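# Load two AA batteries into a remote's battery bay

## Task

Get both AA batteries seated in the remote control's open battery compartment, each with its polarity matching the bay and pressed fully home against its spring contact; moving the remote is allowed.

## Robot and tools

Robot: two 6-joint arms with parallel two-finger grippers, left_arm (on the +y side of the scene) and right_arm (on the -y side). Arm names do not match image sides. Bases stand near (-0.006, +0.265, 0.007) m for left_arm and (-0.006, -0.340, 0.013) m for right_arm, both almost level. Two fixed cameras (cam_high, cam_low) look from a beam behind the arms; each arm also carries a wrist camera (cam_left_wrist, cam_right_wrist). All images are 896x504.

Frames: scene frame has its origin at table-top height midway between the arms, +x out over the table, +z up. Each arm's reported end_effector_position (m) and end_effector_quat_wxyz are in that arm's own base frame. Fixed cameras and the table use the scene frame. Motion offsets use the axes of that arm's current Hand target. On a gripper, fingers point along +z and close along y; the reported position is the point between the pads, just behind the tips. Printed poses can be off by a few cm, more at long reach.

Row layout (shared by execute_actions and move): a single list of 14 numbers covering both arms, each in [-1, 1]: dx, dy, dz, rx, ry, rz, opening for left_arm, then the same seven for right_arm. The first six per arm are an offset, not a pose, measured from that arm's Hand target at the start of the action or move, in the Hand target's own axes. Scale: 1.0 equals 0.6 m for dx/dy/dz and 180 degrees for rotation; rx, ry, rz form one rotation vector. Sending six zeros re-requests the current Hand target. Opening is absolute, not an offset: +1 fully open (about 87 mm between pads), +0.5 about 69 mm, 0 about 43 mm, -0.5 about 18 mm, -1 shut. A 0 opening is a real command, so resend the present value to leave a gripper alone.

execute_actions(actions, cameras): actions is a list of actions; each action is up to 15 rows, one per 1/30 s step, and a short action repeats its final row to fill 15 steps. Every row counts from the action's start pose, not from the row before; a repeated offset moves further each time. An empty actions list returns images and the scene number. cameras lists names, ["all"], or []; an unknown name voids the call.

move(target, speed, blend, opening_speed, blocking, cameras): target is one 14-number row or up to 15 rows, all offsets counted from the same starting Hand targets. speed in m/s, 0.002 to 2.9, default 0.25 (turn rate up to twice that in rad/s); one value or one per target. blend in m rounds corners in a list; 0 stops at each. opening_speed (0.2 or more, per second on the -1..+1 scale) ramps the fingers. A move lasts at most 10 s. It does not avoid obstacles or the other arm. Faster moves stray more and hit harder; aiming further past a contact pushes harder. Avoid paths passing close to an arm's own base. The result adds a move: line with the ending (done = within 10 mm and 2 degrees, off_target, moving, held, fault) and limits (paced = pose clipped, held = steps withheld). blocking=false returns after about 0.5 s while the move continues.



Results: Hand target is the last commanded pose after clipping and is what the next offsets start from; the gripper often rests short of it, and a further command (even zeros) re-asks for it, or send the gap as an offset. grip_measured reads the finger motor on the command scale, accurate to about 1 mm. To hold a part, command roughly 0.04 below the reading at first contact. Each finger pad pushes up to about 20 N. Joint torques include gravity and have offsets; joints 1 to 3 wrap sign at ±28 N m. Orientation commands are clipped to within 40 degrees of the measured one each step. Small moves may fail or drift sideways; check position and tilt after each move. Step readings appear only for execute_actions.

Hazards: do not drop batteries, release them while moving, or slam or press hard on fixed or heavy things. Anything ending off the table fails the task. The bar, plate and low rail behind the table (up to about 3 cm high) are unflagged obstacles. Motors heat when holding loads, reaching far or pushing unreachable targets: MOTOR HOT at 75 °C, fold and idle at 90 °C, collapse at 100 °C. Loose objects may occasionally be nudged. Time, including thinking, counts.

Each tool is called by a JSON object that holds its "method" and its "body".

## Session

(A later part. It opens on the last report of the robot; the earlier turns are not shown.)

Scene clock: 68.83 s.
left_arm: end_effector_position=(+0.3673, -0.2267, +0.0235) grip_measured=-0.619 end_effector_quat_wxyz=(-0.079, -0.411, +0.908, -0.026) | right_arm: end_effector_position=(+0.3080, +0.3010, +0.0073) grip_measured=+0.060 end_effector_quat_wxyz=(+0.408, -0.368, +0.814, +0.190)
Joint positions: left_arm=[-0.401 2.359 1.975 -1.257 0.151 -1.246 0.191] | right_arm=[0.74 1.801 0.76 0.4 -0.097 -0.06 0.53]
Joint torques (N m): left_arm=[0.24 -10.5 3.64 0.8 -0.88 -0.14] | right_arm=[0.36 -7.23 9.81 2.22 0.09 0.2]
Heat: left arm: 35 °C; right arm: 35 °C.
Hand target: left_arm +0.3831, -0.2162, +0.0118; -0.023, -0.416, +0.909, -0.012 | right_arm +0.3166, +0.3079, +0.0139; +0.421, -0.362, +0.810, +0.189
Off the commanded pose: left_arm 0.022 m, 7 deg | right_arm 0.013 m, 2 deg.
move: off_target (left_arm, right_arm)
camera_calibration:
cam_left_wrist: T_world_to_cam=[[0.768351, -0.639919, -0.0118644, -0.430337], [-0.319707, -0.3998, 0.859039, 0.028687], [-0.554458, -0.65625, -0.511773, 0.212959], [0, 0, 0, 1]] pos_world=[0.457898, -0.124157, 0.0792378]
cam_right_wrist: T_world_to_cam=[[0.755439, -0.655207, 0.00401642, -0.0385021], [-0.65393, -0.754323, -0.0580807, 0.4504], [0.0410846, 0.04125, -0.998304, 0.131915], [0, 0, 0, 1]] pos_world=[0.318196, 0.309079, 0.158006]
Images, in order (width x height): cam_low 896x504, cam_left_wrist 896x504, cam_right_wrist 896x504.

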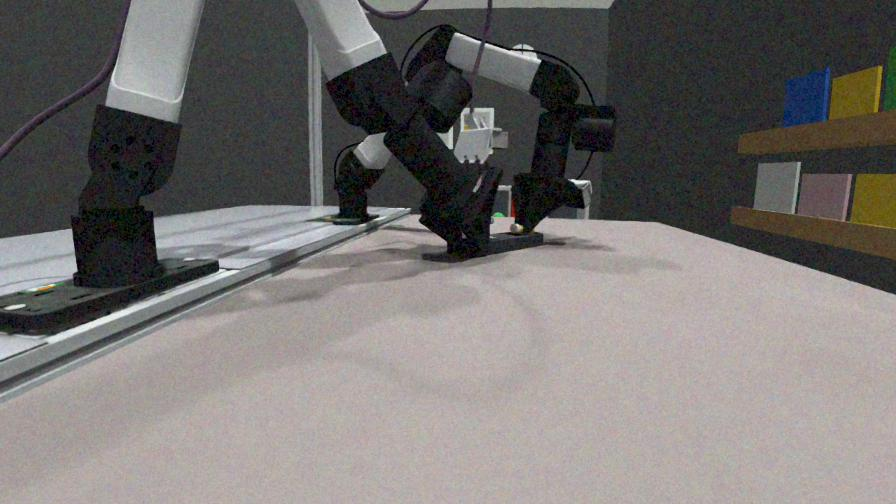

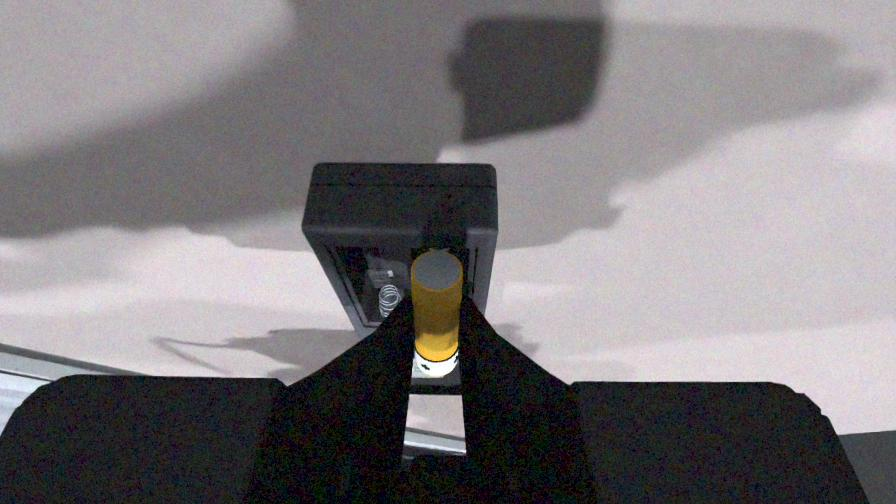

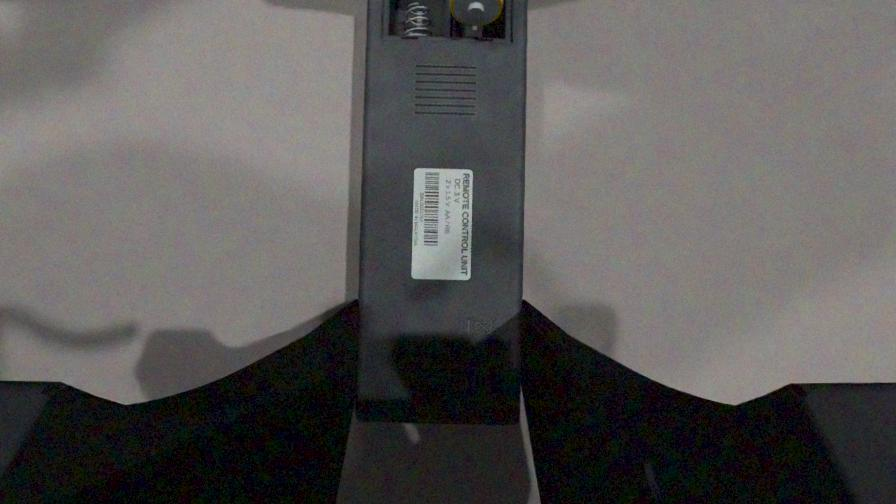

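{"method": "move", "body": {"target": [[0.021,0.005,-0.0185,0,0,0,-0.64,0,0,0,0,0,0,0],[0.021,0.005,-0.0185,0,0,0,-0.35,0,0,0,0,0,0,0],[0.021,0.005,-0.06,0,0,0,-0.35,0,0,0,0,0,0,0]], "speed": 0.04, "opening_speed": 0.3, "cameras": ["cam_left_wrist","cam_right_wrist","cam_low"]}}

{"method": "zoom_image", "body": {"camera": "cam_left_wrist", "region": [300, 150, 580, 420]}}

{"method": "zoom_image", "body": {"camera": "cam_right_wrist", "region": [350, 0, 550, 80]}}

{"method": "zoom_image", "body": {"camera": "cam_low", "region": [440, 160, 600, 280]}}

Scene clock: 73.00 s.
left_arm: end_effector_position=(+0.3640, -0.2180, +0.0253) grip_measured=-0.350 end_effector_quat_wxyz=(-0.047, -0.415, +0.909, +0.007) | right_arm: end_effector_position=(+0.3086, +0.3004, +0.0073) grip_measured=+0.060 end_effector_quat_wxyz=(+0.408, -0.364, +0.816, +0.189)
Joint positions: left_arm=[-0.42 2.329 1.951 -1.266 0.061 -1.275 0.325] | right_arm=[0.74 1.801 0.76 0.4 -0.091 -0.054 0.53]
Joint torques (N m): left_arm=[0.09 -12.68 9.59 -0.1 -0.12 -0.08] | right_arm=[0.38 -7.23 9.84 2.23 0.03 0.12]
Heat: left arm: 37 °C; right arm: 35 °C.
Hand target: left_arm +0.3737, -0.2222, +0.0485; -0.023, -0.416, +0.909, -0.012 | right_arm +0.3167, +0.3078, +0.0139; +0.421, -0.362, +0.810, +0.188
Off the commanded pose: left_arm 0.025 m, 4 deg | right_arm 0.013 m, 2 deg.
move: off_target (left_arm, right_arm); target 2's new opening was sent with left_arm's hand 0.008 m and 4 deg from that target
camera_calibration:
cam_left_wrist: T_world_to_cam=[[0.770847, -0.635553, -0.0432079, -0.42139], [-0.34458, -0.473058, 0.810852, 0.0238371], [-0.535779, -0.610154, -0.583654, 0.222899], [0, 0, 0, 1]] pos_world=[0.452466, -0.120537, 0.09256]
cam_right_wrist: T_world_to_cam=[[0.749837, -0.661618, 0.00269587, -0.0356732], [-0.660405, -0.748697, -0.057613, 0.450718], [0.0401362, 0.04142, -0.998335, 0.132063], [0, 0, 0, 1]] pos_world=[0.319105, 0.308379, 0.157906]
Images, in order (width x height): cam_low 896x504, cam_left_wrist 896x504, cam_right_wrist 896x504.

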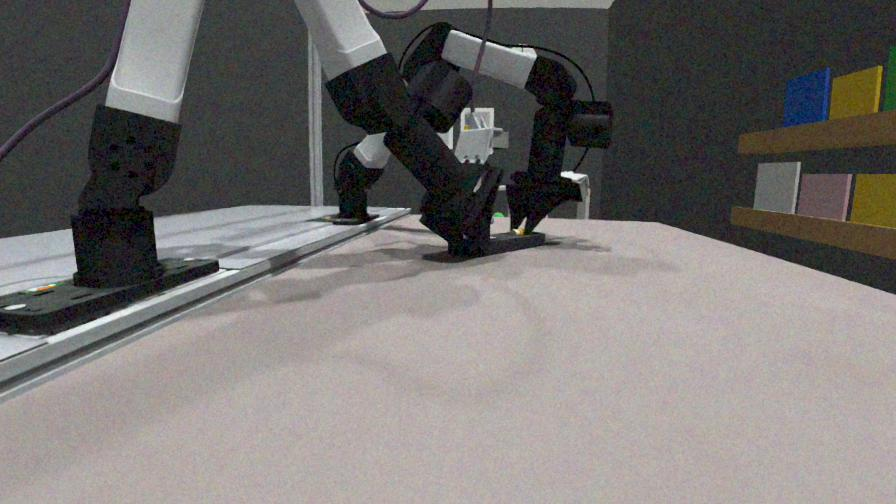

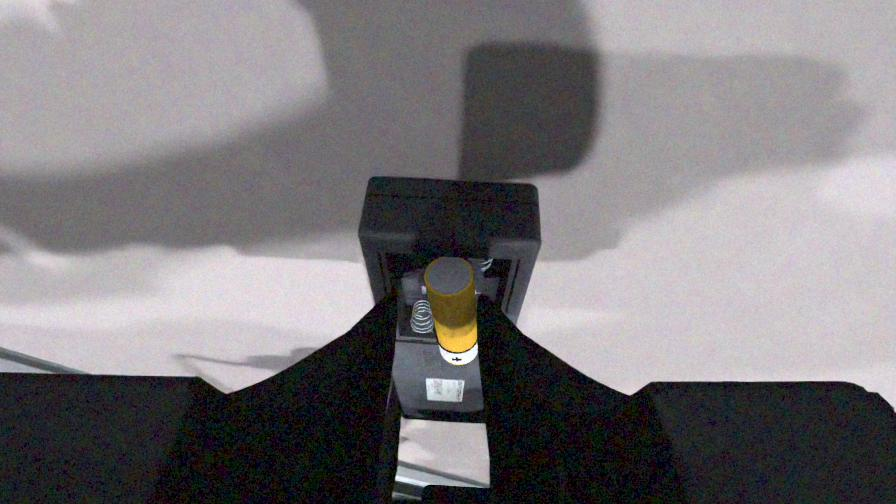

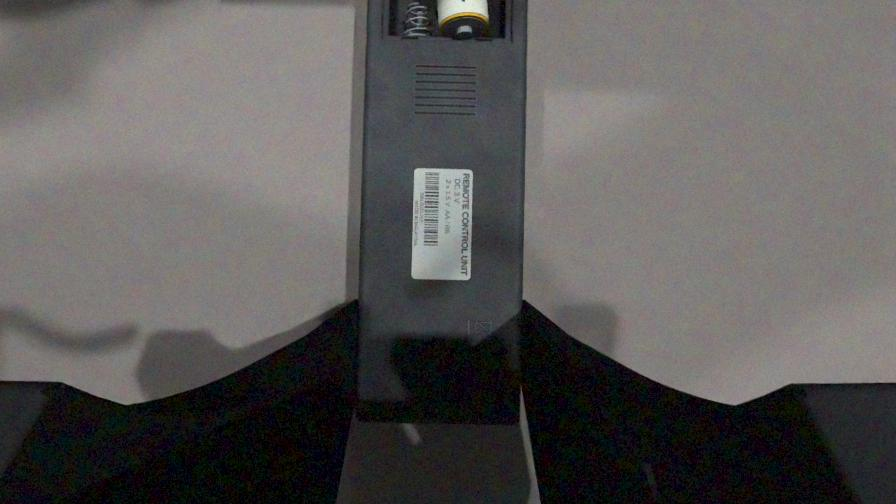

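Scaled by 1.800 from the camera's 896x504 image, which has a finer 1280x720 frame.

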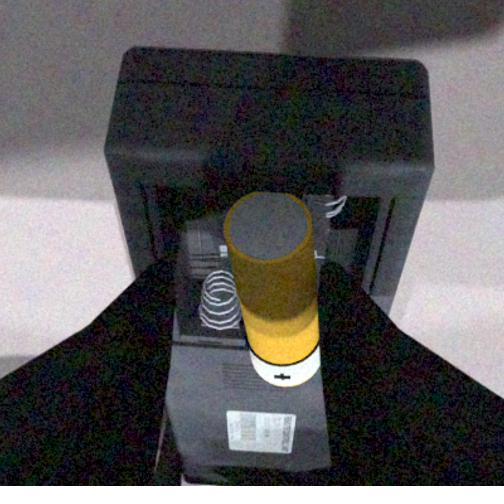

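Scaled by 2.520 from the camera's 896x504 image, which has a finer 1280x720 frame.

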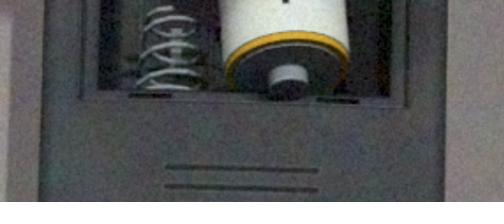

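Scaled by 3.150 from the camera's 896x504 image, which has a finer 1280x720 frame.

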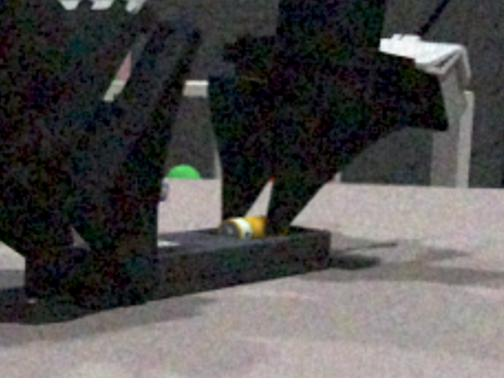

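{"method": "move", "body": {"target": [0,0,-0.01,0,0,0,-0.2,0,0,0,0,0,0,0], "speed": 0.04, "opening_speed": 0.3, "cameras": ["cam_left_wrist","cam_right_wrist"]}}

{"method": "zoom_image", "body": {"camera": "cam_left_wrist", "region": [300, 150, 580, 420]}}

{"method": "zoom_image", "body": {"camera": "cam_right_wrist", "region": [350, 0, 550, 80]}}

Scene clock: 74.13 s.
left_arm: end_effector_position=(+0.3643, -0.2180, +0.0308) grip_measured=-0.200 end_effector_quat_wxyz=(-0.047, -0.415, +0.909, +0.008) | right_arm: end_effector_position=(+0.3086, +0.3004, +0.0073) grip_measured=+0.060 end_effector_quat_wxyz=(+0.408, -0.364, +0.816, +0.189)
Joint positions: left_arm=[-0.42 2.329 1.973 -1.289 0.06 -1.275 0.4] | right_arm=[0.74 1.801 0.76 0.4 -0.091 -0.054 0.53]
Joint torques (N m): left_arm=[0.12 -12.77 9.57 -0.1 -0.12 -0.07] | right_arm=[0.36 -7.21 9.83 2.23 0.03 0.13]
Heat: left arm: 37 °C; right arm: 35 °C.
Hand target: left_arm +0.3739, -0.2220, +0.0544; -0.023, -0.416, +0.909, -0.012 | right_arm +0.3167, +0.3078, +0.0139; +0.421, -0.362, +0.810, +0.188
Off the commanded pose: left_arm 0.026 m, 4 deg | right_arm 0.013 m, 2 deg.
move: off_target (left_arm, right_arm)
camera_calibration:
cam_left_wrist: T_world_to_cam=[[0.77073, -0.635578, -0.0448917, -0.421316], [-0.343737, -0.474086, 0.810609, 0.0190646], [-0.536488, -0.60933, -0.583864, 0.226646], [0, 0, 0, 1]] pos_world=[0.452867, -0.120638, 0.0979631]
cam_right_wrist: T_world_to_cam=[[0.749837, -0.661618, 0.00269587, -0.0356732], [-0.660405, -0.748697, -0.057613, 0.450718], [0.0401362, 0.04142, -0.998335, 0.132063], [0, 0, 0, 1]] pos_world=[0.319105, 0.308379, 0.157906]
Images, in order (width x height): cam_left_wrist 896x504, cam_right_wrist 896x504.

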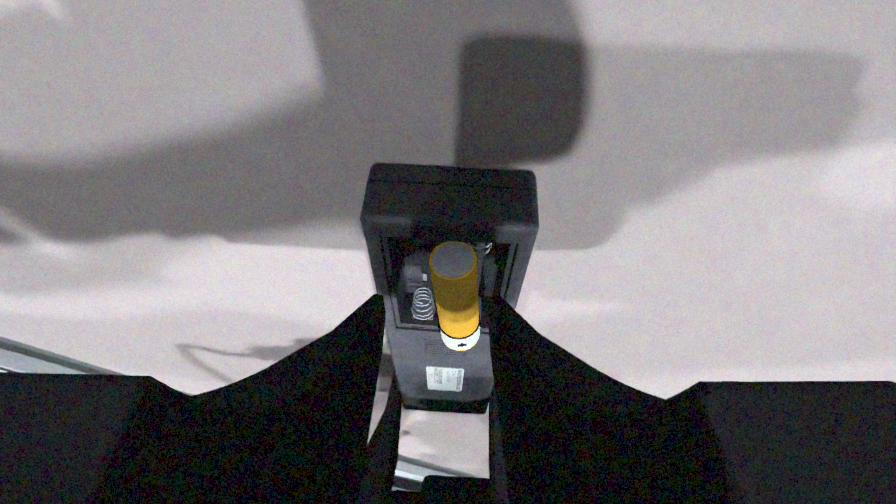

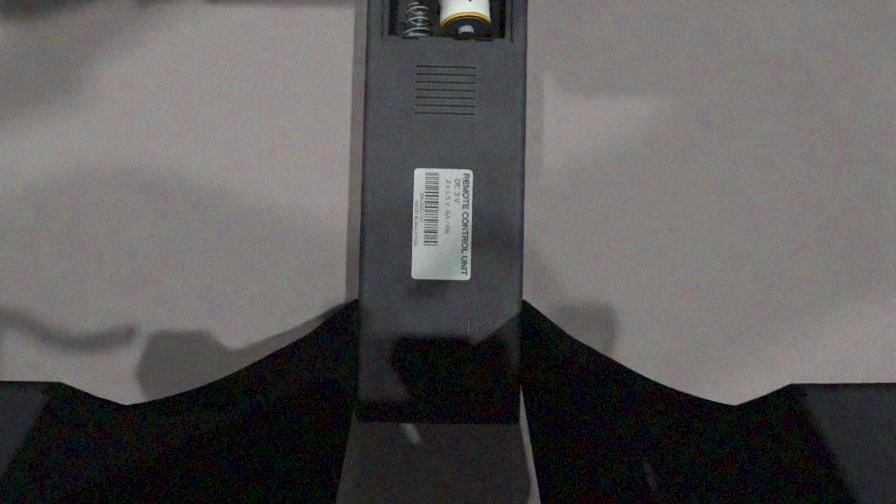

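Scaled by 1.800 from the camera's 896x504 image, which has a finer 1280x720 frame.

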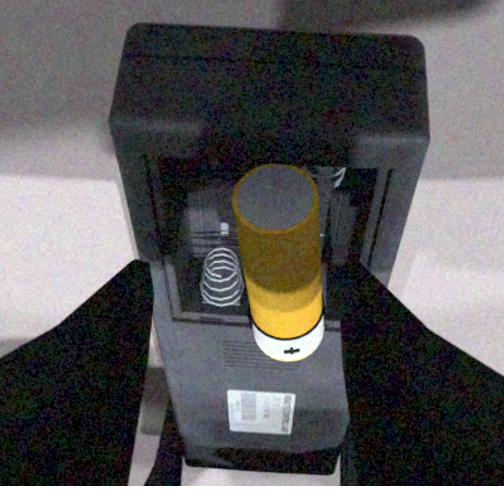

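Scaled by 2.520 from the camera's 896x504 image, which has a finer 1280x720 frame.

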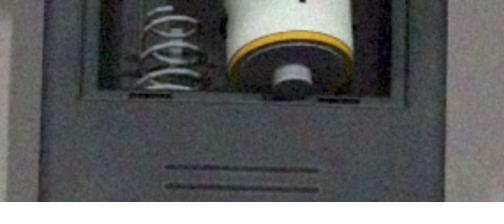

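{"method": "move", "body": {"target": [0,0,-0.06,0,0,0,-0.2,0,0,0,0,0,0,0], "cameras": ["cam_left_wrist","cam_right_wrist"]}}

{"method": "zoom_image", "body": {"camera": "cam_left_wrist", "region": [340, 100, 560, 320]}}

{"method": "zoom_image", "body": {"camera": "cam_right_wrist", "region": [350, 0, 550, 80]}}

Scene clock: 76.27 s.
left_arm: end_effector_position=(+0.3678, -0.2195, +0.0705) grip_measured=-0.200 end_effector_quat_wxyz=(-0.044, -0.415, +0.909, +0.005) | right_arm: end_effector_position=(+0.3086, +0.3004, +0.0073) grip_measured=+0.060 end_effector_quat_wxyz=(+0.408, -0.364, +0.816, +0.189)
Joint positions: left_arm=[-0.42 2.329 2.132 -1.439 0.06 -1.275 0.4] | right_arm=[0.74 1.801 0.76 0.4 -0.091 -0.054 0.53]
Joint torques (N m): left_arm=[0.42 -12.08 9.59 -0.07 -0.11 -0.03] | right_arm=[0.36 -7.21 9.83 2.22 0.03 0.13]
Heat: left arm: 37 °C; right arm: 35 °C.
Hand target: left_arm +0.3751, -0.2205, +0.0904; -0.023, -0.416, +0.909, -0.012 | right_arm +0.3167, +0.3078, +0.0139; +0.421, -0.362, +0.810, +0.188
Off the commanded pose: left_arm 0.021 m, 3 deg | right_arm 0.013 m, 2 deg.
move: off_target (left_arm, right_arm)
camera_calibration:
cam_left_wrist: T_world_to_cam=[[0.771109, -0.635693, -0.0358376, -0.423938], [-0.350892, -0.471258, 0.809191, -0.00928331], [-0.531286, -0.6114, -0.586451, 0.248666], [0, 0, 0, 1]] pos_world=[0.455758, -0.121835, 0.13815]
cam_right_wrist: T_world_to_cam=[[0.749837, -0.661618, 0.00269587, -0.0356732], [-0.660405, -0.748697, -0.057613, 0.450718], [0.0401362, 0.04142, -0.998335, 0.132063], [0, 0, 0, 1]] pos_world=[0.319105, 0.308379, 0.157906]
Images, in order (width x height): cam_left_wrist 896x504, cam_right_wrist 896x504.

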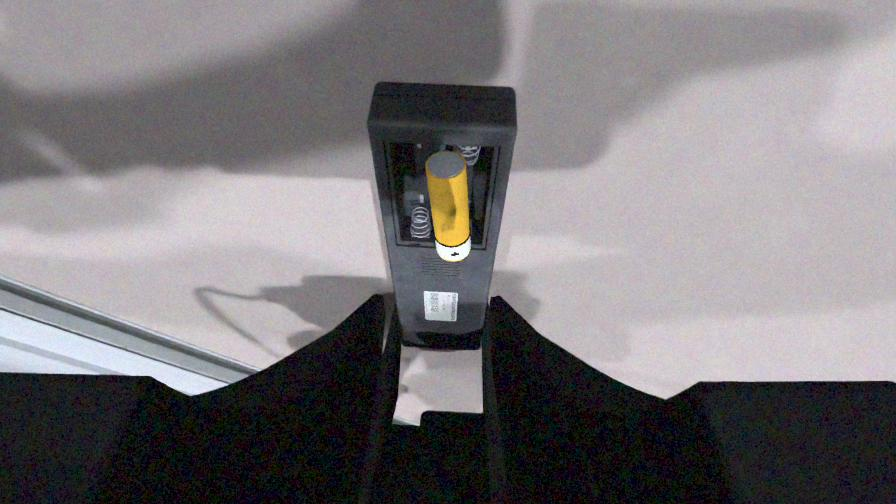

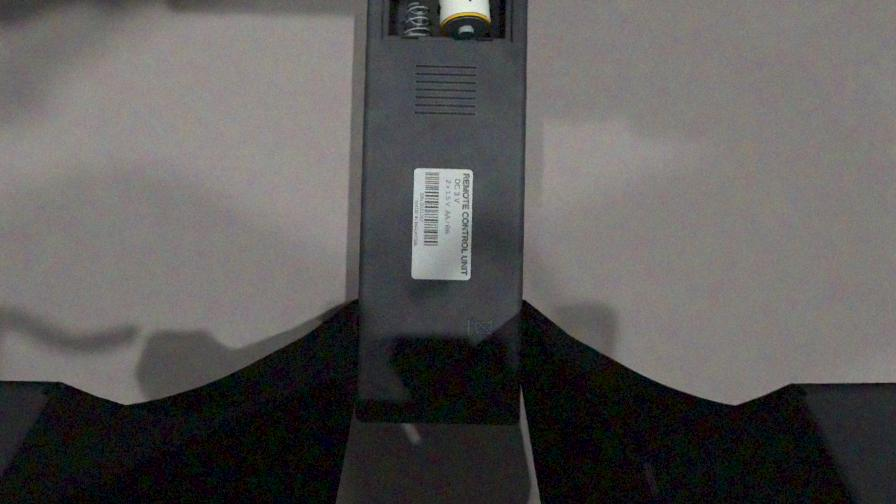

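Scaled by 2.291 from the camera's 896x504 image, which has a finer 1280x720 frame.

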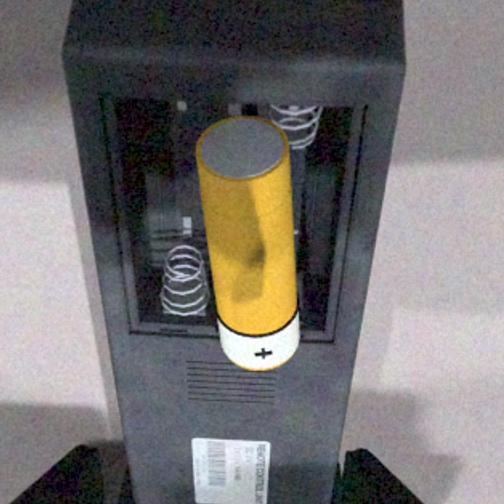

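Scaled by 2.520 from the camera's 896x504 image, which has a finer 1280x720 frame.

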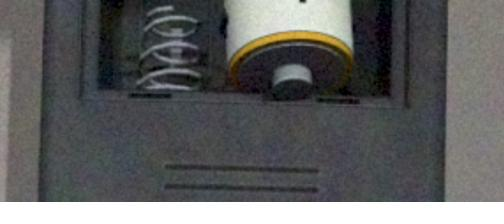

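{"method": "move", "body": {"target": [0.0437,0.0055,0.085,0,0.022,-0.022,-0.2,0,0,0,0,0,0,0], "speed": 0.1, "cameras": ["cam_left_wrist"]}}

{"method": "zoom_image", "body": {"camera": "cam_left_wrist", "region": [300, 150, 600, 420]}}

Scene clock: 78.00 s.
left_arm: end_effector_position=(+0.3476, -0.2314, +0.0211) grip_measured=-0.200 end_effector_quat_wxyz=(-0.074, -0.445, +0.892, +0.007) | right_arm: end_effector_position=(+0.3089, +0.3001, +0.0072) grip_measured=+0.060 end_effector_quat_wxyz=(+0.409, -0.364, +0.816, +0.188)
Joint positions: left_arm=[-0.445 2.313 1.894 -1.254 0.107 -1.365 0.4] | right_arm=[0.74 1.801 0.76 0.4 -0.088 -0.054 0.53]
Joint torques (N m): left_arm=[-0.28 -13.93 5.18 0.29 0.09 -0.12] | right_arm=[0.36 -7.2 9.84 2.22 0.02 0.12]
Heat: left arm: 38 °C; right arm: 35 °C.
Hand target: left_arm +0.3538, -0.2402, +0.0408; -0.055, -0.447, +0.893, -0.026 | right_arm +0.3167, +0.3078, +0.0139; +0.421, -0.362, +0.810, +0.188
Off the commanded pose: left_arm 0.023 m, 4 deg | right_arm 0.013 m, 2 deg.
move: off_target (left_arm, right_arm)
camera_calibration:
cam_left_wrist: T_world_to_cam=[[0.810315, -0.581761, -0.0703151, -0.418069], [-0.270919, -0.47832, 0.835352, -0.0120032], [-0.519608, -0.657849, -0.5452, 0.185877], [0, 0, 0, 1]] pos_world=[0.432099, -0.126678, 0.0819707]
Images, in order (width x height): cam_left_wrist 896x504.

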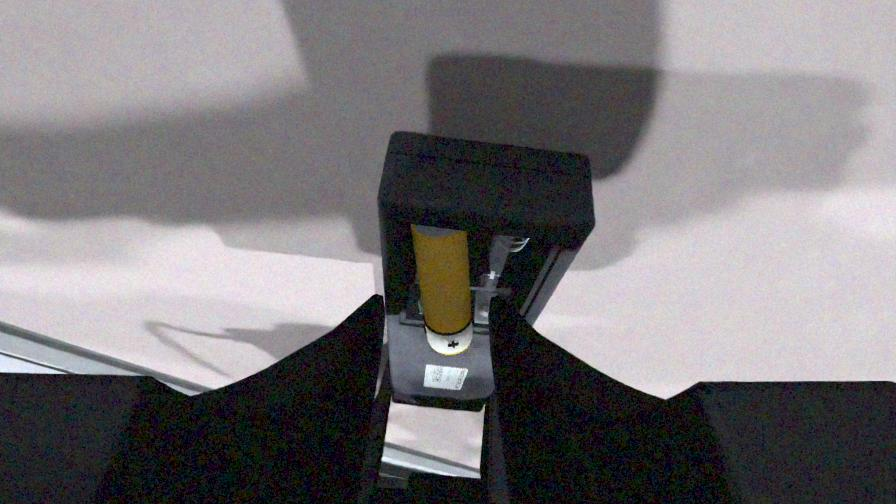

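Scaled by 1.680 from the camera's 896x504 image, which has a finer 1280x720 frame.

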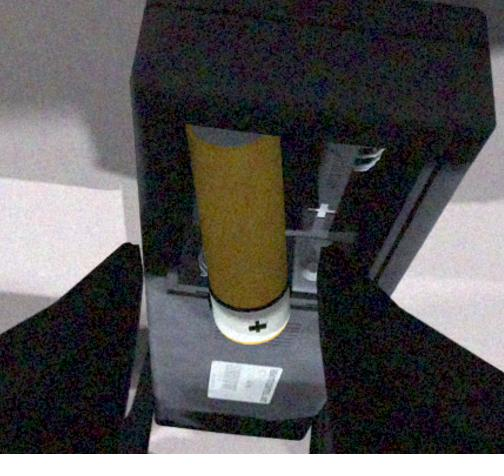

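{"method": "move", "body": {"target": [[-0.0133,-0.004,0,0,0.012,-0.022,-0.2,0,0,0,0,0,0,0],[-0.0133,-0.004,0,0,0.012,-0.022,-0.64,0,0,0,0,0,0,0]], "speed": 0.05, "opening_speed": 0.4, "cameras": ["cam_left_wrist","cam_right_wrist"]}}

{"method": "zoom_image", "body": {"camera": "cam_left_wrist", "region": [300, 150, 600, 420]}}

Scene clock: 81.00 s.
left_arm: end_effector_position=(+0.3530, -0.2337, +0.0245) grip_measured=-0.611 end_effector_quat_wxyz=(-0.088, -0.472, +0.877, -0.012) | right_arm: end_effector_position=(+0.3103, +0.2987, +0.0071) grip_measured=+0.060 end_effector_quat_wxyz=(+0.410, -0.361, +0.817, +0.183)
Joint positions: left_arm=[-0.425 2.311 1.894 -1.243 0.154 -1.406 0.195] | right_arm=[0.74 1.801 0.76 0.4 -0.077 -0.054 0.53]
Joint torques (N m): left_arm=[0.65 -12.53 6.27 0.12 0.01 -0.08] | right_arm=[0.38 -7.21 9.84 2.22 -0.09 0.13]
Heat: left arm: 39 °C; right arm: 35 °C.
Hand target: left_arm +0.3605, -0.2353, +0.0397; -0.073, -0.477, +0.875, -0.032 | right_arm +0.3167, +0.3078, +0.0139; +0.421, -0.362, +0.810, +0.188
Off the commanded pose: left_arm 0.017 m, 3 deg | right_arm 0.013 m, 2 deg.
move: off_target (left_arm, right_arm); target 2's new opening was sent with left_arm's hand 0.020 m and 4 deg from that target
camera_calibration:
cam_left_wrist: T_world_to_cam=[[0.845513, -0.530967, -0.056407, -0.424483], [-0.230975, -0.458946, 0.857916, -0.0247173], [-0.481412, -0.71235, -0.510685, 0.162042], [0, 0, 0, 1]] pos_world=[0.431206, -0.1213, 0.0800138]
cam_right_wrist: T_world_to_cam=[[0.742438, -0.669827, 0.0108608, -0.0333678], [-0.668329, -0.741698, -0.0567535, 0.450957], [0.0460705, 0.0348774, -0.998329, 0.132068], [0, 0, 0, 1]] pos_world=[0.320077, 0.307517, 0.157803]
Images, in order (width x height): cam_left_wrist 896x504, cam_right_wrist 896x504.

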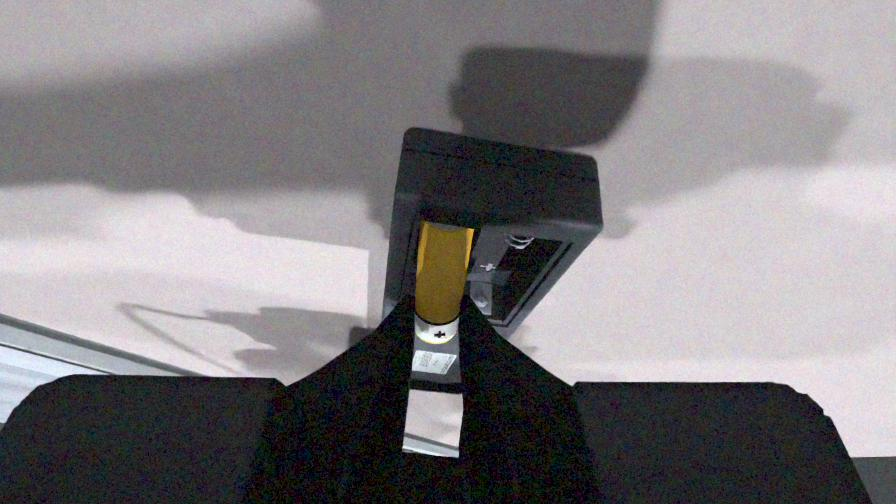

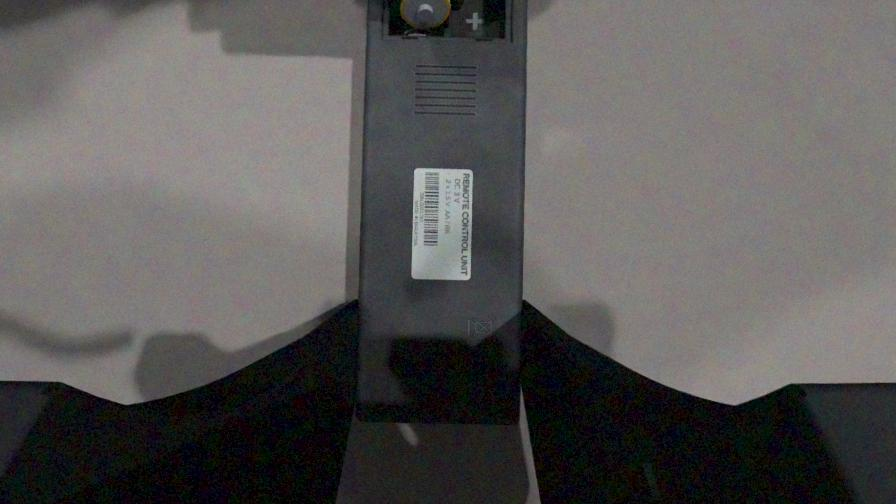

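Scaled by 1.680 from the camera's 896x504 image, which has a finer 1280x720 frame.

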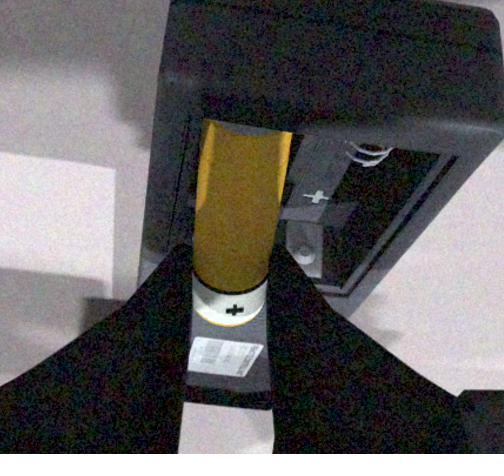

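{"method": "move", "body": {"target": [[0,0,0,0,0,0,-0.54,0,0,0,0,0,0,0],[0,0,-0.009,0,0,0,-0.54,0,0,0,0,0,0,0]], "speed": 0.03, "opening_speed": 0.4}}

Scene clock: 82.60 s.
left_arm: end_effector_position=(+0.3531, -0.2338, +0.0245) grip_measured=-0.540 end_effector_quat_wxyz=(-0.088, -0.473, +0.877, -0.012) | right_arm: end_effector_position=(+0.3103, +0.2987, +0.0071) grip_measured=+0.060 end_effector_quat_wxyz=(+0.410, -0.361, +0.817, +0.183)
Joint positions: left_arm=[-0.425 2.311 1.894 -1.243 0.154 -1.406 0.23] | right_arm=[0.74 1.801 0.76 0.4 -0.077 -0.054 0.53]
Joint torques (N m): left_arm=[0.79 -12.78 7.76 -0.09 0.01 -0.07] | right_arm=[0.38 -7.21 9.84 2.22 -0.08 0.13]
Heat: left arm: 39 °C; right arm: 35 °C.
Hand target: left_arm +0.3611, -0.2346, +0.0451; -0.073, -0.477, +0.875, -0.032 | right_arm +0.3167, +0.3078, +0.0139; +0.421, -0.362, +0.810, +0.188
Off the commanded pose: left_arm 0.022 m, 3 deg | right_arm 0.013 m, 2 deg.
move: off_target (left_arm, right_arm)

{"method": "move", "body": {"target": [0,0,-0.013,0,0,0,-0.54,0,0,0,0,0,0,0], "speed": 0.03}}

Scene clock: 83.67 s.
left_arm: end_effector_position=(+0.3508, -0.2312, +0.0263) grip_measured=-0.540 end_effector_quat_wxyz=(-0.093, -0.474, +0.875, -0.006) | right_arm: end_effector_position=(+0.3103, +0.2987, +0.0071) grip_measured=+0.060 end_effector_quat_wxyz=(+0.410, -0.361, +0.817, +0.183)
Joint positions: left_arm=[-0.421 2.311 1.899 -1.263 0.154 -1.406 0.23] | right_arm=[0.74 1.801 0.76 0.4 -0.077 -0.054 0.53]
Joint velocities: left_arm=[-0.017 0.002 0.007 -0.154 -0.051 -0.037 -0.001] | right_arm=[within noise]
Joint torques (N m): left_arm=[0.73 -13.12 9.37 -0.19 0.01 -0.04] | right_arm=[0.38 -7.21 9.83 2.22 -0.09 0.13]
Heat: left arm: 40 °C; right arm: 35 °C.
Hand target: left_arm +0.3618, -0.2336, +0.0528; -0.073, -0.477, +0.875, -0.032 | right_arm +0.3167, +0.3078, +0.0139; +0.421, -0.362, +0.810, +0.188
Off the commanded pose: left_arm 0.029 m, 4 deg | right_arm 0.013 m, 2 deg.
move: off_target (left_arm, right_arm)

{"method": "move", "body": {"target": [0,0,0,0,0,0,-0.68,0,0,0,0,0,0,0], "opening_speed": 0.4, "cameras": ["cam_left_wrist"]}}

Scene clock: 84.30 s.
left_arm: end_effector_position=(+0.3512, -0.2314, +0.0268) grip_measured=-0.612 end_effector_quat_wxyz=(-0.092, -0.474, +0.875, -0.006) | right_arm: end_effector_position=(+0.3101, +0.2990, +0.0072) grip_measured=+0.060 end_effector_quat_wxyz=(+0.410, -0.362, +0.817, +0.184)
Joint positions: left_arm=[-0.421 2.311 1.901 -1.264 0.154 -1.406 0.194] | right_arm=[0.74 1.801 0.76 0.4 -0.079 -0.054 0.53]
Joint torques (N m): left_arm=[0.75 -13.12 9.24 -0.19 0.01 -0.03] | right_arm=[0.38 -7.23 9.83 2.22 -0.07 0.12]
Heat: left arm: 40 °C; right arm: 36 °C.
Hand target: left_arm +0.3618, -0.2336, +0.0528; -0.073, -0.477, +0.875, -0.032 | right_arm +0.3166, +0.3079, +0.0139; +0.421, -0.362, +0.810, +0.189
Off the commanded pose: left_arm 0.028 m, 4 deg | right_arm 0.013 m, 2 deg.
move: off_target (left_arm, right_arm)
camera_calibration:
cam_left_wrist: T_world_to_cam=[[0.846786, -0.527355, -0.0696496, -0.420874], [-0.218735, -0.464561, 0.858101, -0.0315557], [-0.48488, -0.711393, -0.508735, 0.165451], [0, 0, 0, 1]] pos_world=[0.429711, -0.118909, 0.0819348]
Images, in order (width x height): cam_left_wrist 896x504.

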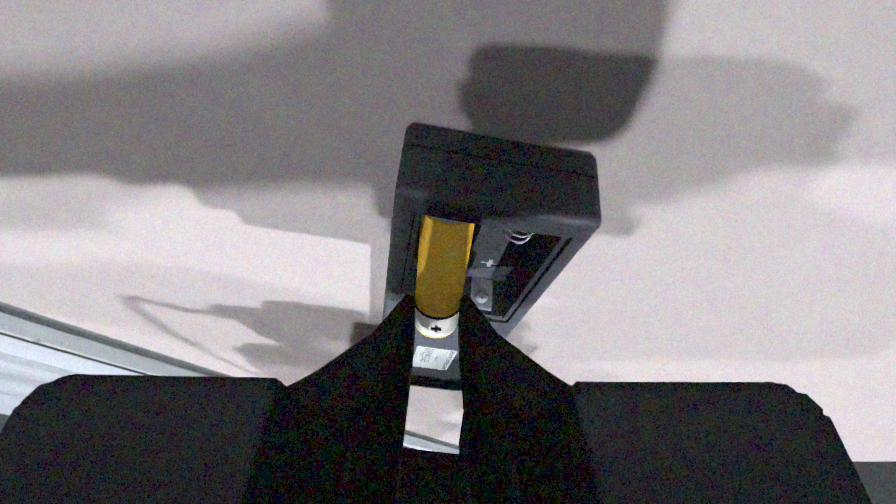

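{"method": "move", "body": {"target": [[0,0,0,0,0,0,-0.54,0,0,0,0,0,0,0],[0,0,-0.008,0,0,0,-0.54,0,0,0,0,0,0,0],[0,0,-0.008,0,0,0,-0.7,0,0,0,0,0,0,0]], "speed": 0.03, "opening_speed": 0.4}}

Scene clock: 86.63 s.
left_arm: end_effector_position=(+0.3521, -0.2309, +0.0316) grip_measured=-0.699 end_effector_quat_wxyz=(-0.093, -0.475, +0.875, -0.006) | right_arm: end_effector_position=(+0.3101, +0.2990, +0.0072) grip_measured=+0.060 end_effector_quat_wxyz=(+0.410, -0.362, +0.817, +0.184)
Joint positions: left_arm=[-0.419 2.311 1.92 -1.284 0.154 -1.406 0.151] | right_arm=[0.74 1.801 0.76 0.4 -0.079 -0.054 0.53]
Joint torques (N m): left_arm=[0.7 -13.16 9.1 -0.17 0.01 -0.02] | right_arm=[0.36 -7.21 9.84 2.23 -0.07 0.13]
Heat: left arm: 40 °C; right arm: 36 °C.
Hand target: left_arm +0.3622, -0.2331, +0.0575; -0.073, -0.477, +0.875, -0.032 | right_arm +0.3166, +0.3079, +0.0139; +0.421, -0.362, +0.810, +0.189
Off the commanded pose: left_arm 0.028 m, 4 deg | right_arm 0.013 m, 2 deg.
move: off_target (left_arm, right_arm); target 3's new opening was sent with left_arm's hand 0.029 m and 4 deg from that target

{"method": "move", "body": {"target": [0,0,0,0,0,0,-0.8,0,0,0,0,0,0,0], "opening_speed": 0.4, "cameras": ["cam_left_wrist","cam_right_wrist"]}}

{"method": "zoom_image", "body": {"camera": "cam_left_wrist", "region": [300, 150, 600, 420]}}

Scene clock: 87.20 s.
left_arm: end_effector_position=(+0.3520, -0.2309, +0.0329) grip_measured=-0.799 end_effector_quat_wxyz=(-0.092, -0.475, +0.875, -0.007) | right_arm: end_effector_position=(+0.3101, +0.2990, +0.0072) grip_measured=+0.060 end_effector_quat_wxyz=(+0.410, -0.362, +0.817, +0.184)
Joint positions: left_arm=[-0.419 2.308 1.92 -1.286 0.155 -1.406 0.101] | right_arm=[0.74 1.801 0.76 0.4 -0.079 -0.054 0.53]
Joint torques (N m): left_arm=[0.69 -12.9 9.16 -0.15 0.01 -0.01] | right_arm=[0.38 -7.2 9.83 2.22 -0.07 0.12]
Heat: left arm: 40 °C; right arm: 36 °C.
Hand target: left_arm +0.3622, -0.2331, +0.0576; -0.073, -0.477, +0.875, -0.032 | right_arm +0.3166, +0.3079, +0.0139; +0.421, -0.362, +0.810, +0.189
Off the commanded pose: left_arm 0.027 m, 4 deg | right_arm 0.013 m, 2 deg.
move: off_target (left_arm, right_arm)
camera_calibration:
cam_left_wrist: T_world_to_cam=[[0.847832, -0.525725, -0.0692478, -0.420853], [-0.21796, -0.464556, 0.858301, -0.0366675], [-0.483399, -0.712602, -0.508452, 0.168364], [0, 0, 0, 1]] pos_world=[0.430208, -0.11831, 0.0879338]
cam_right_wrist: T_world_to_cam=[[0.743486, -0.668681, 0.00975352, -0.0336717], [-0.667217, -0.742688, -0.0568815, 0.450865], [0.0452794, 0.0357828, -0.998333, 0.132049], [0, 0, 0, 1]] pos_world=[0.31988, 0.307612, 0.157803]
Images, in order (width x height): cam_left_wrist 896x504, cam_right_wrist 896x504.

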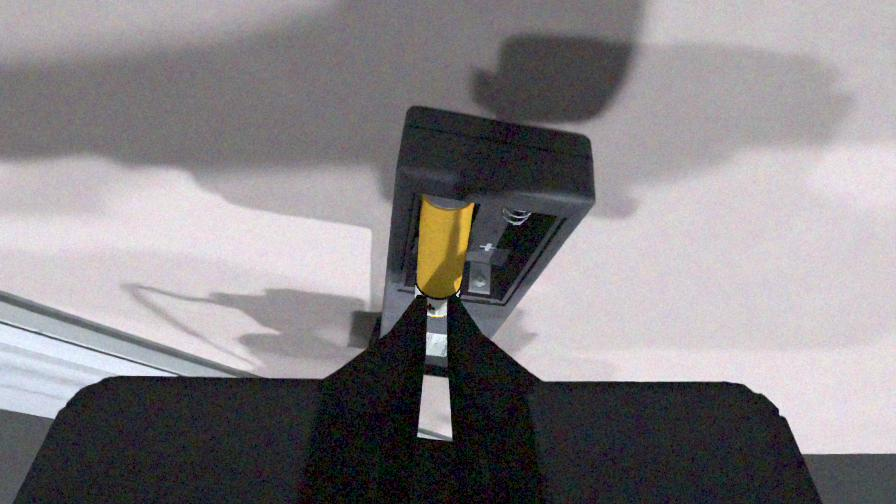

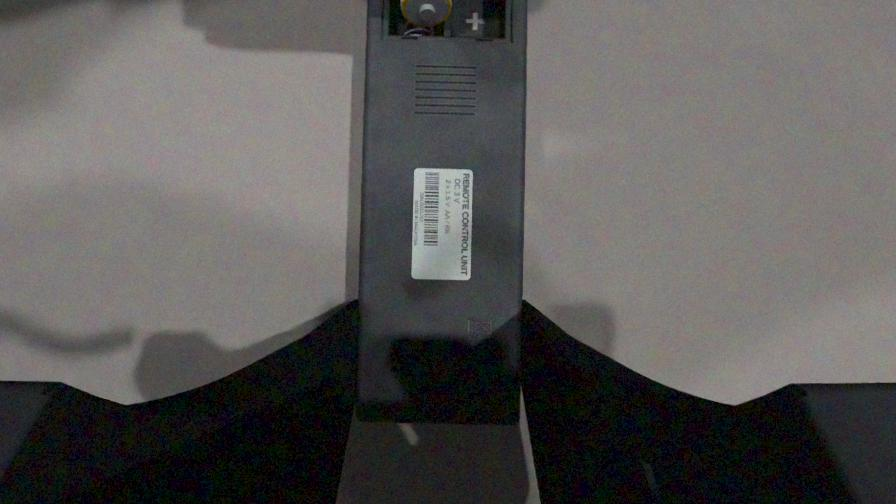

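Scaled by 1.680 from the camera's 896x504 image, which has a finer 1280x720 frame.

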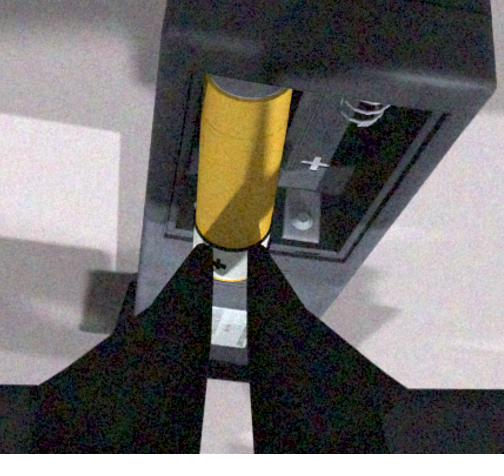

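{"method": "move", "body": {"target": [[0,0,0,0,0,0,-0.5,0,0,0,0,0,0,0],[0,0,0.046,0,0,0,-0.5,0,0,0,0,0,0,0]], "speed": 0.05, "opening_speed": 0.6}}

Scene clock: 89.07 s.
left_arm: end_effector_position=(+0.3565, -0.2329, +0.0221) grip_measured=-0.500 end_effector_quat_wxyz=(-0.084, -0.476, +0.875, -0.017) | right_arm: end_effector_position=(+0.3101, +0.2990, +0.0072) grip_measured=+0.060 end_effector_quat_wxyz=(+0.410, -0.362, +0.817, +0.184)
Joint positions: left_arm=[-0.419 2.308 1.88 -1.218 0.155 -1.409 0.25] | right_arm=[0.74 1.801 0.76 0.4 -0.079 -0.054 0.53]
Joint torques (N m): left_arm=[-0.05 -11.82 4.97 0.25 0.01 -0.09] | right_arm=[0.38 -7.21 9.84 2.22 -0.07 0.12]
Heat: left arm: 41 °C; right arm: 36 °C.
Hand target: left_arm +0.3596, -0.2366, +0.0303; -0.073, -0.477, +0.875, -0.032 | right_arm +0.3166, +0.3079, +0.0139; +0.421, -0.362, +0.810, +0.189
Off the commanded pose: left_arm 0.010 m, 2 deg | right_arm 0.013 m, 2 deg.
move: off_target (right_arm)

{"method": "move", "body": {"target": [[0,0,-0.042,0,0,0,-0.5,0,0,0,0,0,0,0],[0,0,-0.042,0,0,0,-0.75,0,0,0,0,0,0,0]], "speed": 0.05, "opening_speed": 0.6}}

Scene clock: 90.90 s.
left_arm: end_effector_position=(+0.3532, -0.2315, +0.0315) grip_measured=-0.748 end_effector_quat_wxyz=(-0.091, -0.476, +0.875, -0.009) | right_arm: end_effector_position=(+0.3101, +0.2990, +0.0072) grip_measured=+0.060 end_effector_quat_wxyz=(+0.410, -0.362, +0.817, +0.184)
Joint positions: left_arm=[-0.419 2.308 1.915 -1.275 0.155 -1.409 0.126] | right_arm=[0.74 1.801 0.76 0.4 -0.079 -0.054 0.53]
Joint torques (N m): left_arm=[0.62 -12.85 8.9 -0.16 -0.01 0] | right_arm=[0.38 -7.21 9.84 2.22 -0.07 0.13]
Heat: left arm: 42 °C; right arm: 36 °C.
Hand target: left_arm +0.3620, -0.2334, +0.0552; -0.073, -0.477, +0.875, -0.032 | right_arm +0.3166, +0.3079, +0.0139; +0.421, -0.362, +0.810, +0.189
Off the commanded pose: left_arm 0.025 m, 3 deg | right_arm 0.013 m, 2 deg.
move: off_target (left_arm, right_arm); target 2's new opening was sent with left_arm's hand 0.027 m and 4 deg from that target

{"method": "move", "body": {"target": [[0,0,0,0,0,0,-0.5,0,0,0,0,0,0,0],[0,0,0.042,0,0,0,-0.5,0,0,0,0,0,0,0],[0,0,0.0025,0,0,0,-0.5,0,0,0,0,0,0,0],[0,0,0.0025,0,0,0,-0.72,0,0,0,0,0,0,0]], "speed": 0.05, "opening_speed": 0.6}}

Scene clock: 94.13 s.
left_arm: end_effector_position=(+0.3518, -0.2309, +0.0290) grip_measured=-0.651 end_effector_quat_wxyz=(-0.092, -0.476, +0.874, -0.007) | right_arm: end_effector_position=(+0.3100, +0.2990, +0.0072) grip_measured=+0.060 end_effector_quat_wxyz=(+0.410, -0.362, +0.817, +0.184)
Joint positions: left_arm=[-0.419 2.308 1.905 -1.269 0.155 -1.409 0.175] | right_arm=[0.74 1.801 0.76 0.4 -0.079 -0.054 0.53]
Joint torques (N m): left_arm=[0.61 -12.88 9.29 -0.16 0 0.01] | right_arm=[0.38 -7.2 9.84 2.23 -0.07 0.12]
Heat: left arm: 43 °C; right arm: 36 °C.
Hand target: left_arm +0.3619, -0.2336, +0.0537; -0.073, -0.477, +0.875, -0.032 | right_arm +0.3167, +0.3078, +0.0139; +0.421, -0.362, +0.810, +0.188
Off the commanded pose: left_arm 0.027 m, 4 deg | right_arm 0.013 m, 2 deg.
move: off_target (left_arm, right_arm); target 4's new opening was sent with left_arm's hand 0.027 m and 4 deg from that target

{"method": "move", "body": {"target": [[0.0078,0,-0.049,0,0,0,-0.72,0,0,0,0,0,0,0],[0.026,-0.0207,-0.042,0,0.055,0.045,-0.72,0,0,0,0,0,0,0]], "speed": 0.05, "cameras": ["cam_left_wrist","cam_right_wrist","cam_low"]}}

{"method": "zoom_image", "body": {"camera": "cam_left_wrist", "region": [300, 150, 600, 420]}}

Scene clock: 98.23 s.
left_arm: end_effector_position=(+0.3616, -0.2484, +0.0774) grip_measured=-0.651 end_effector_quat_wxyz=(-0.144, -0.412, +0.897, -0.070) | right_arm: end_effector_position=(+0.3100, +0.2990, +0.0072) grip_measured=+0.060 end_effector_quat_wxyz=(+0.410, -0.362, +0.817, +0.184)
Joint positions: left_arm=[-0.394 2.39 2.193 -1.47 0.307 -1.239 0.175] | right_arm=[0.74 1.801 0.76 0.4 -0.079 -0.054 0.53]
Joint torques (N m): left_arm=[0.72 -8.91 9.65 -0.14 0.21 0.11] | right_arm=[0.36 -7.2 9.84 2.23 -0.07 0.13]
Heat: left arm: 43 °C; right arm: 36 °C.
Hand target: left_arm +0.3664, -0.2500, +0.0808; -0.145, -0.409, +0.897, -0.078 | right_arm +0.3167, +0.3078, +0.0139; +0.421, -0.362, +0.810, +0.188
Off the commanded pose: left_arm 0.006 m, 1 deg | right_arm 0.013 m, 2 deg.
move: off_target (right_arm)
camera_calibration:
cam_left_wrist: T_world_to_cam=[[0.77643, -0.630141, 0.00889967, -0.441363], [-0.240517, -0.283241, 0.9284, -0.0331316], [-0.582502, -0.722978, -0.371476, 0.205869], [0, 0, 0, 1]] pos_world=[0.454638, -0.138666, 0.111163]
cam_right_wrist: T_world_to_cam=[[0.743687, -0.668461, 0.00948818, -0.0337633], [-0.667006, -0.742877, -0.0568957, 0.450858], [0.0450811, 0.0359839, -0.998335, 0.132051], [0, 0, 0, 1]] pos_world=[0.319881, 0.307611, 0.157803]
Images, in order (width x height): cam_low 896x504, cam_left_wrist 896x504, cam_right_wrist 896x504.

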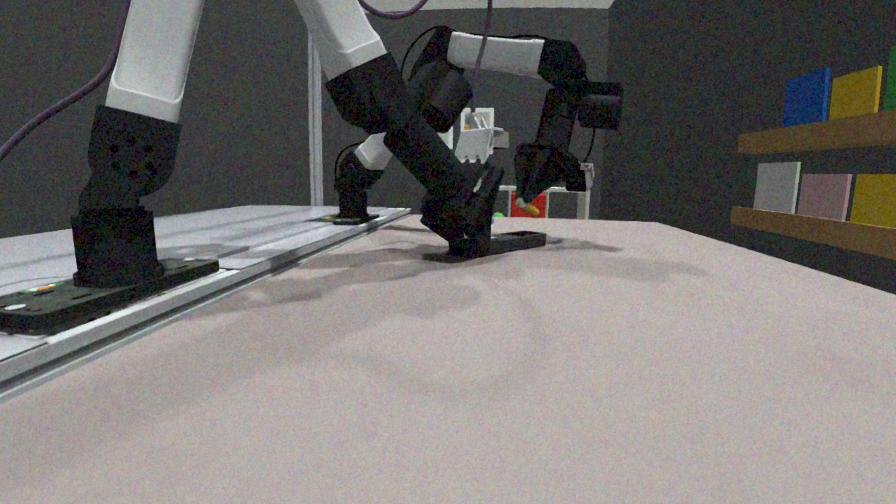

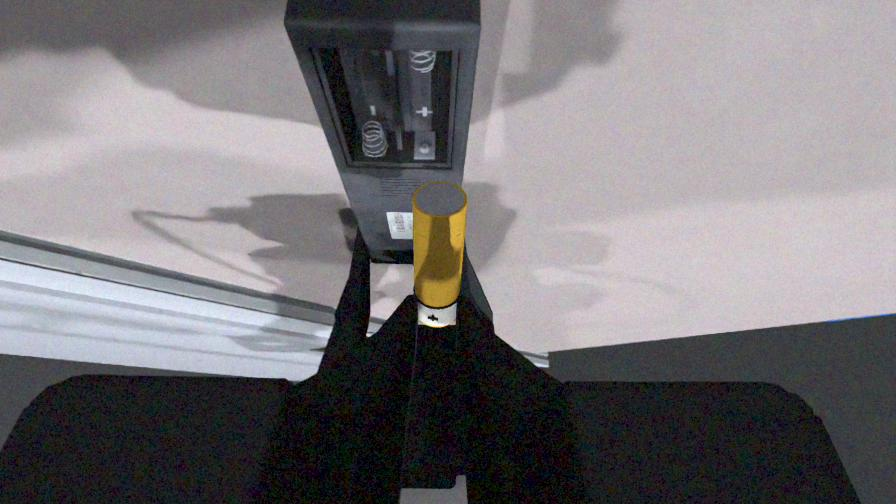

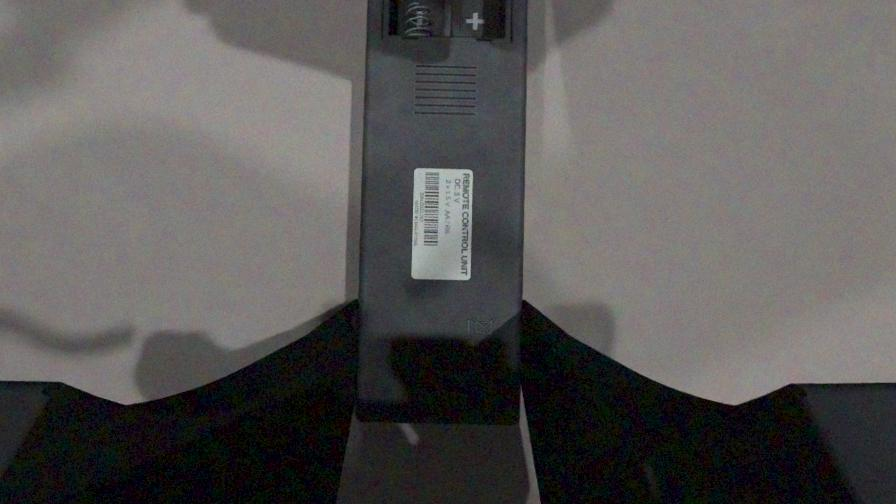

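Scaled by 1.680 from the camera's 896x504 image, which has a finer 1280x720 frame.

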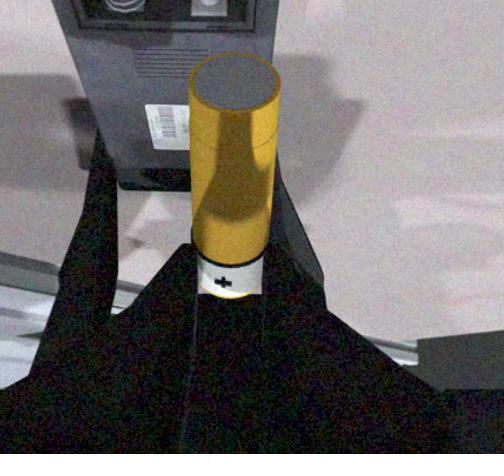

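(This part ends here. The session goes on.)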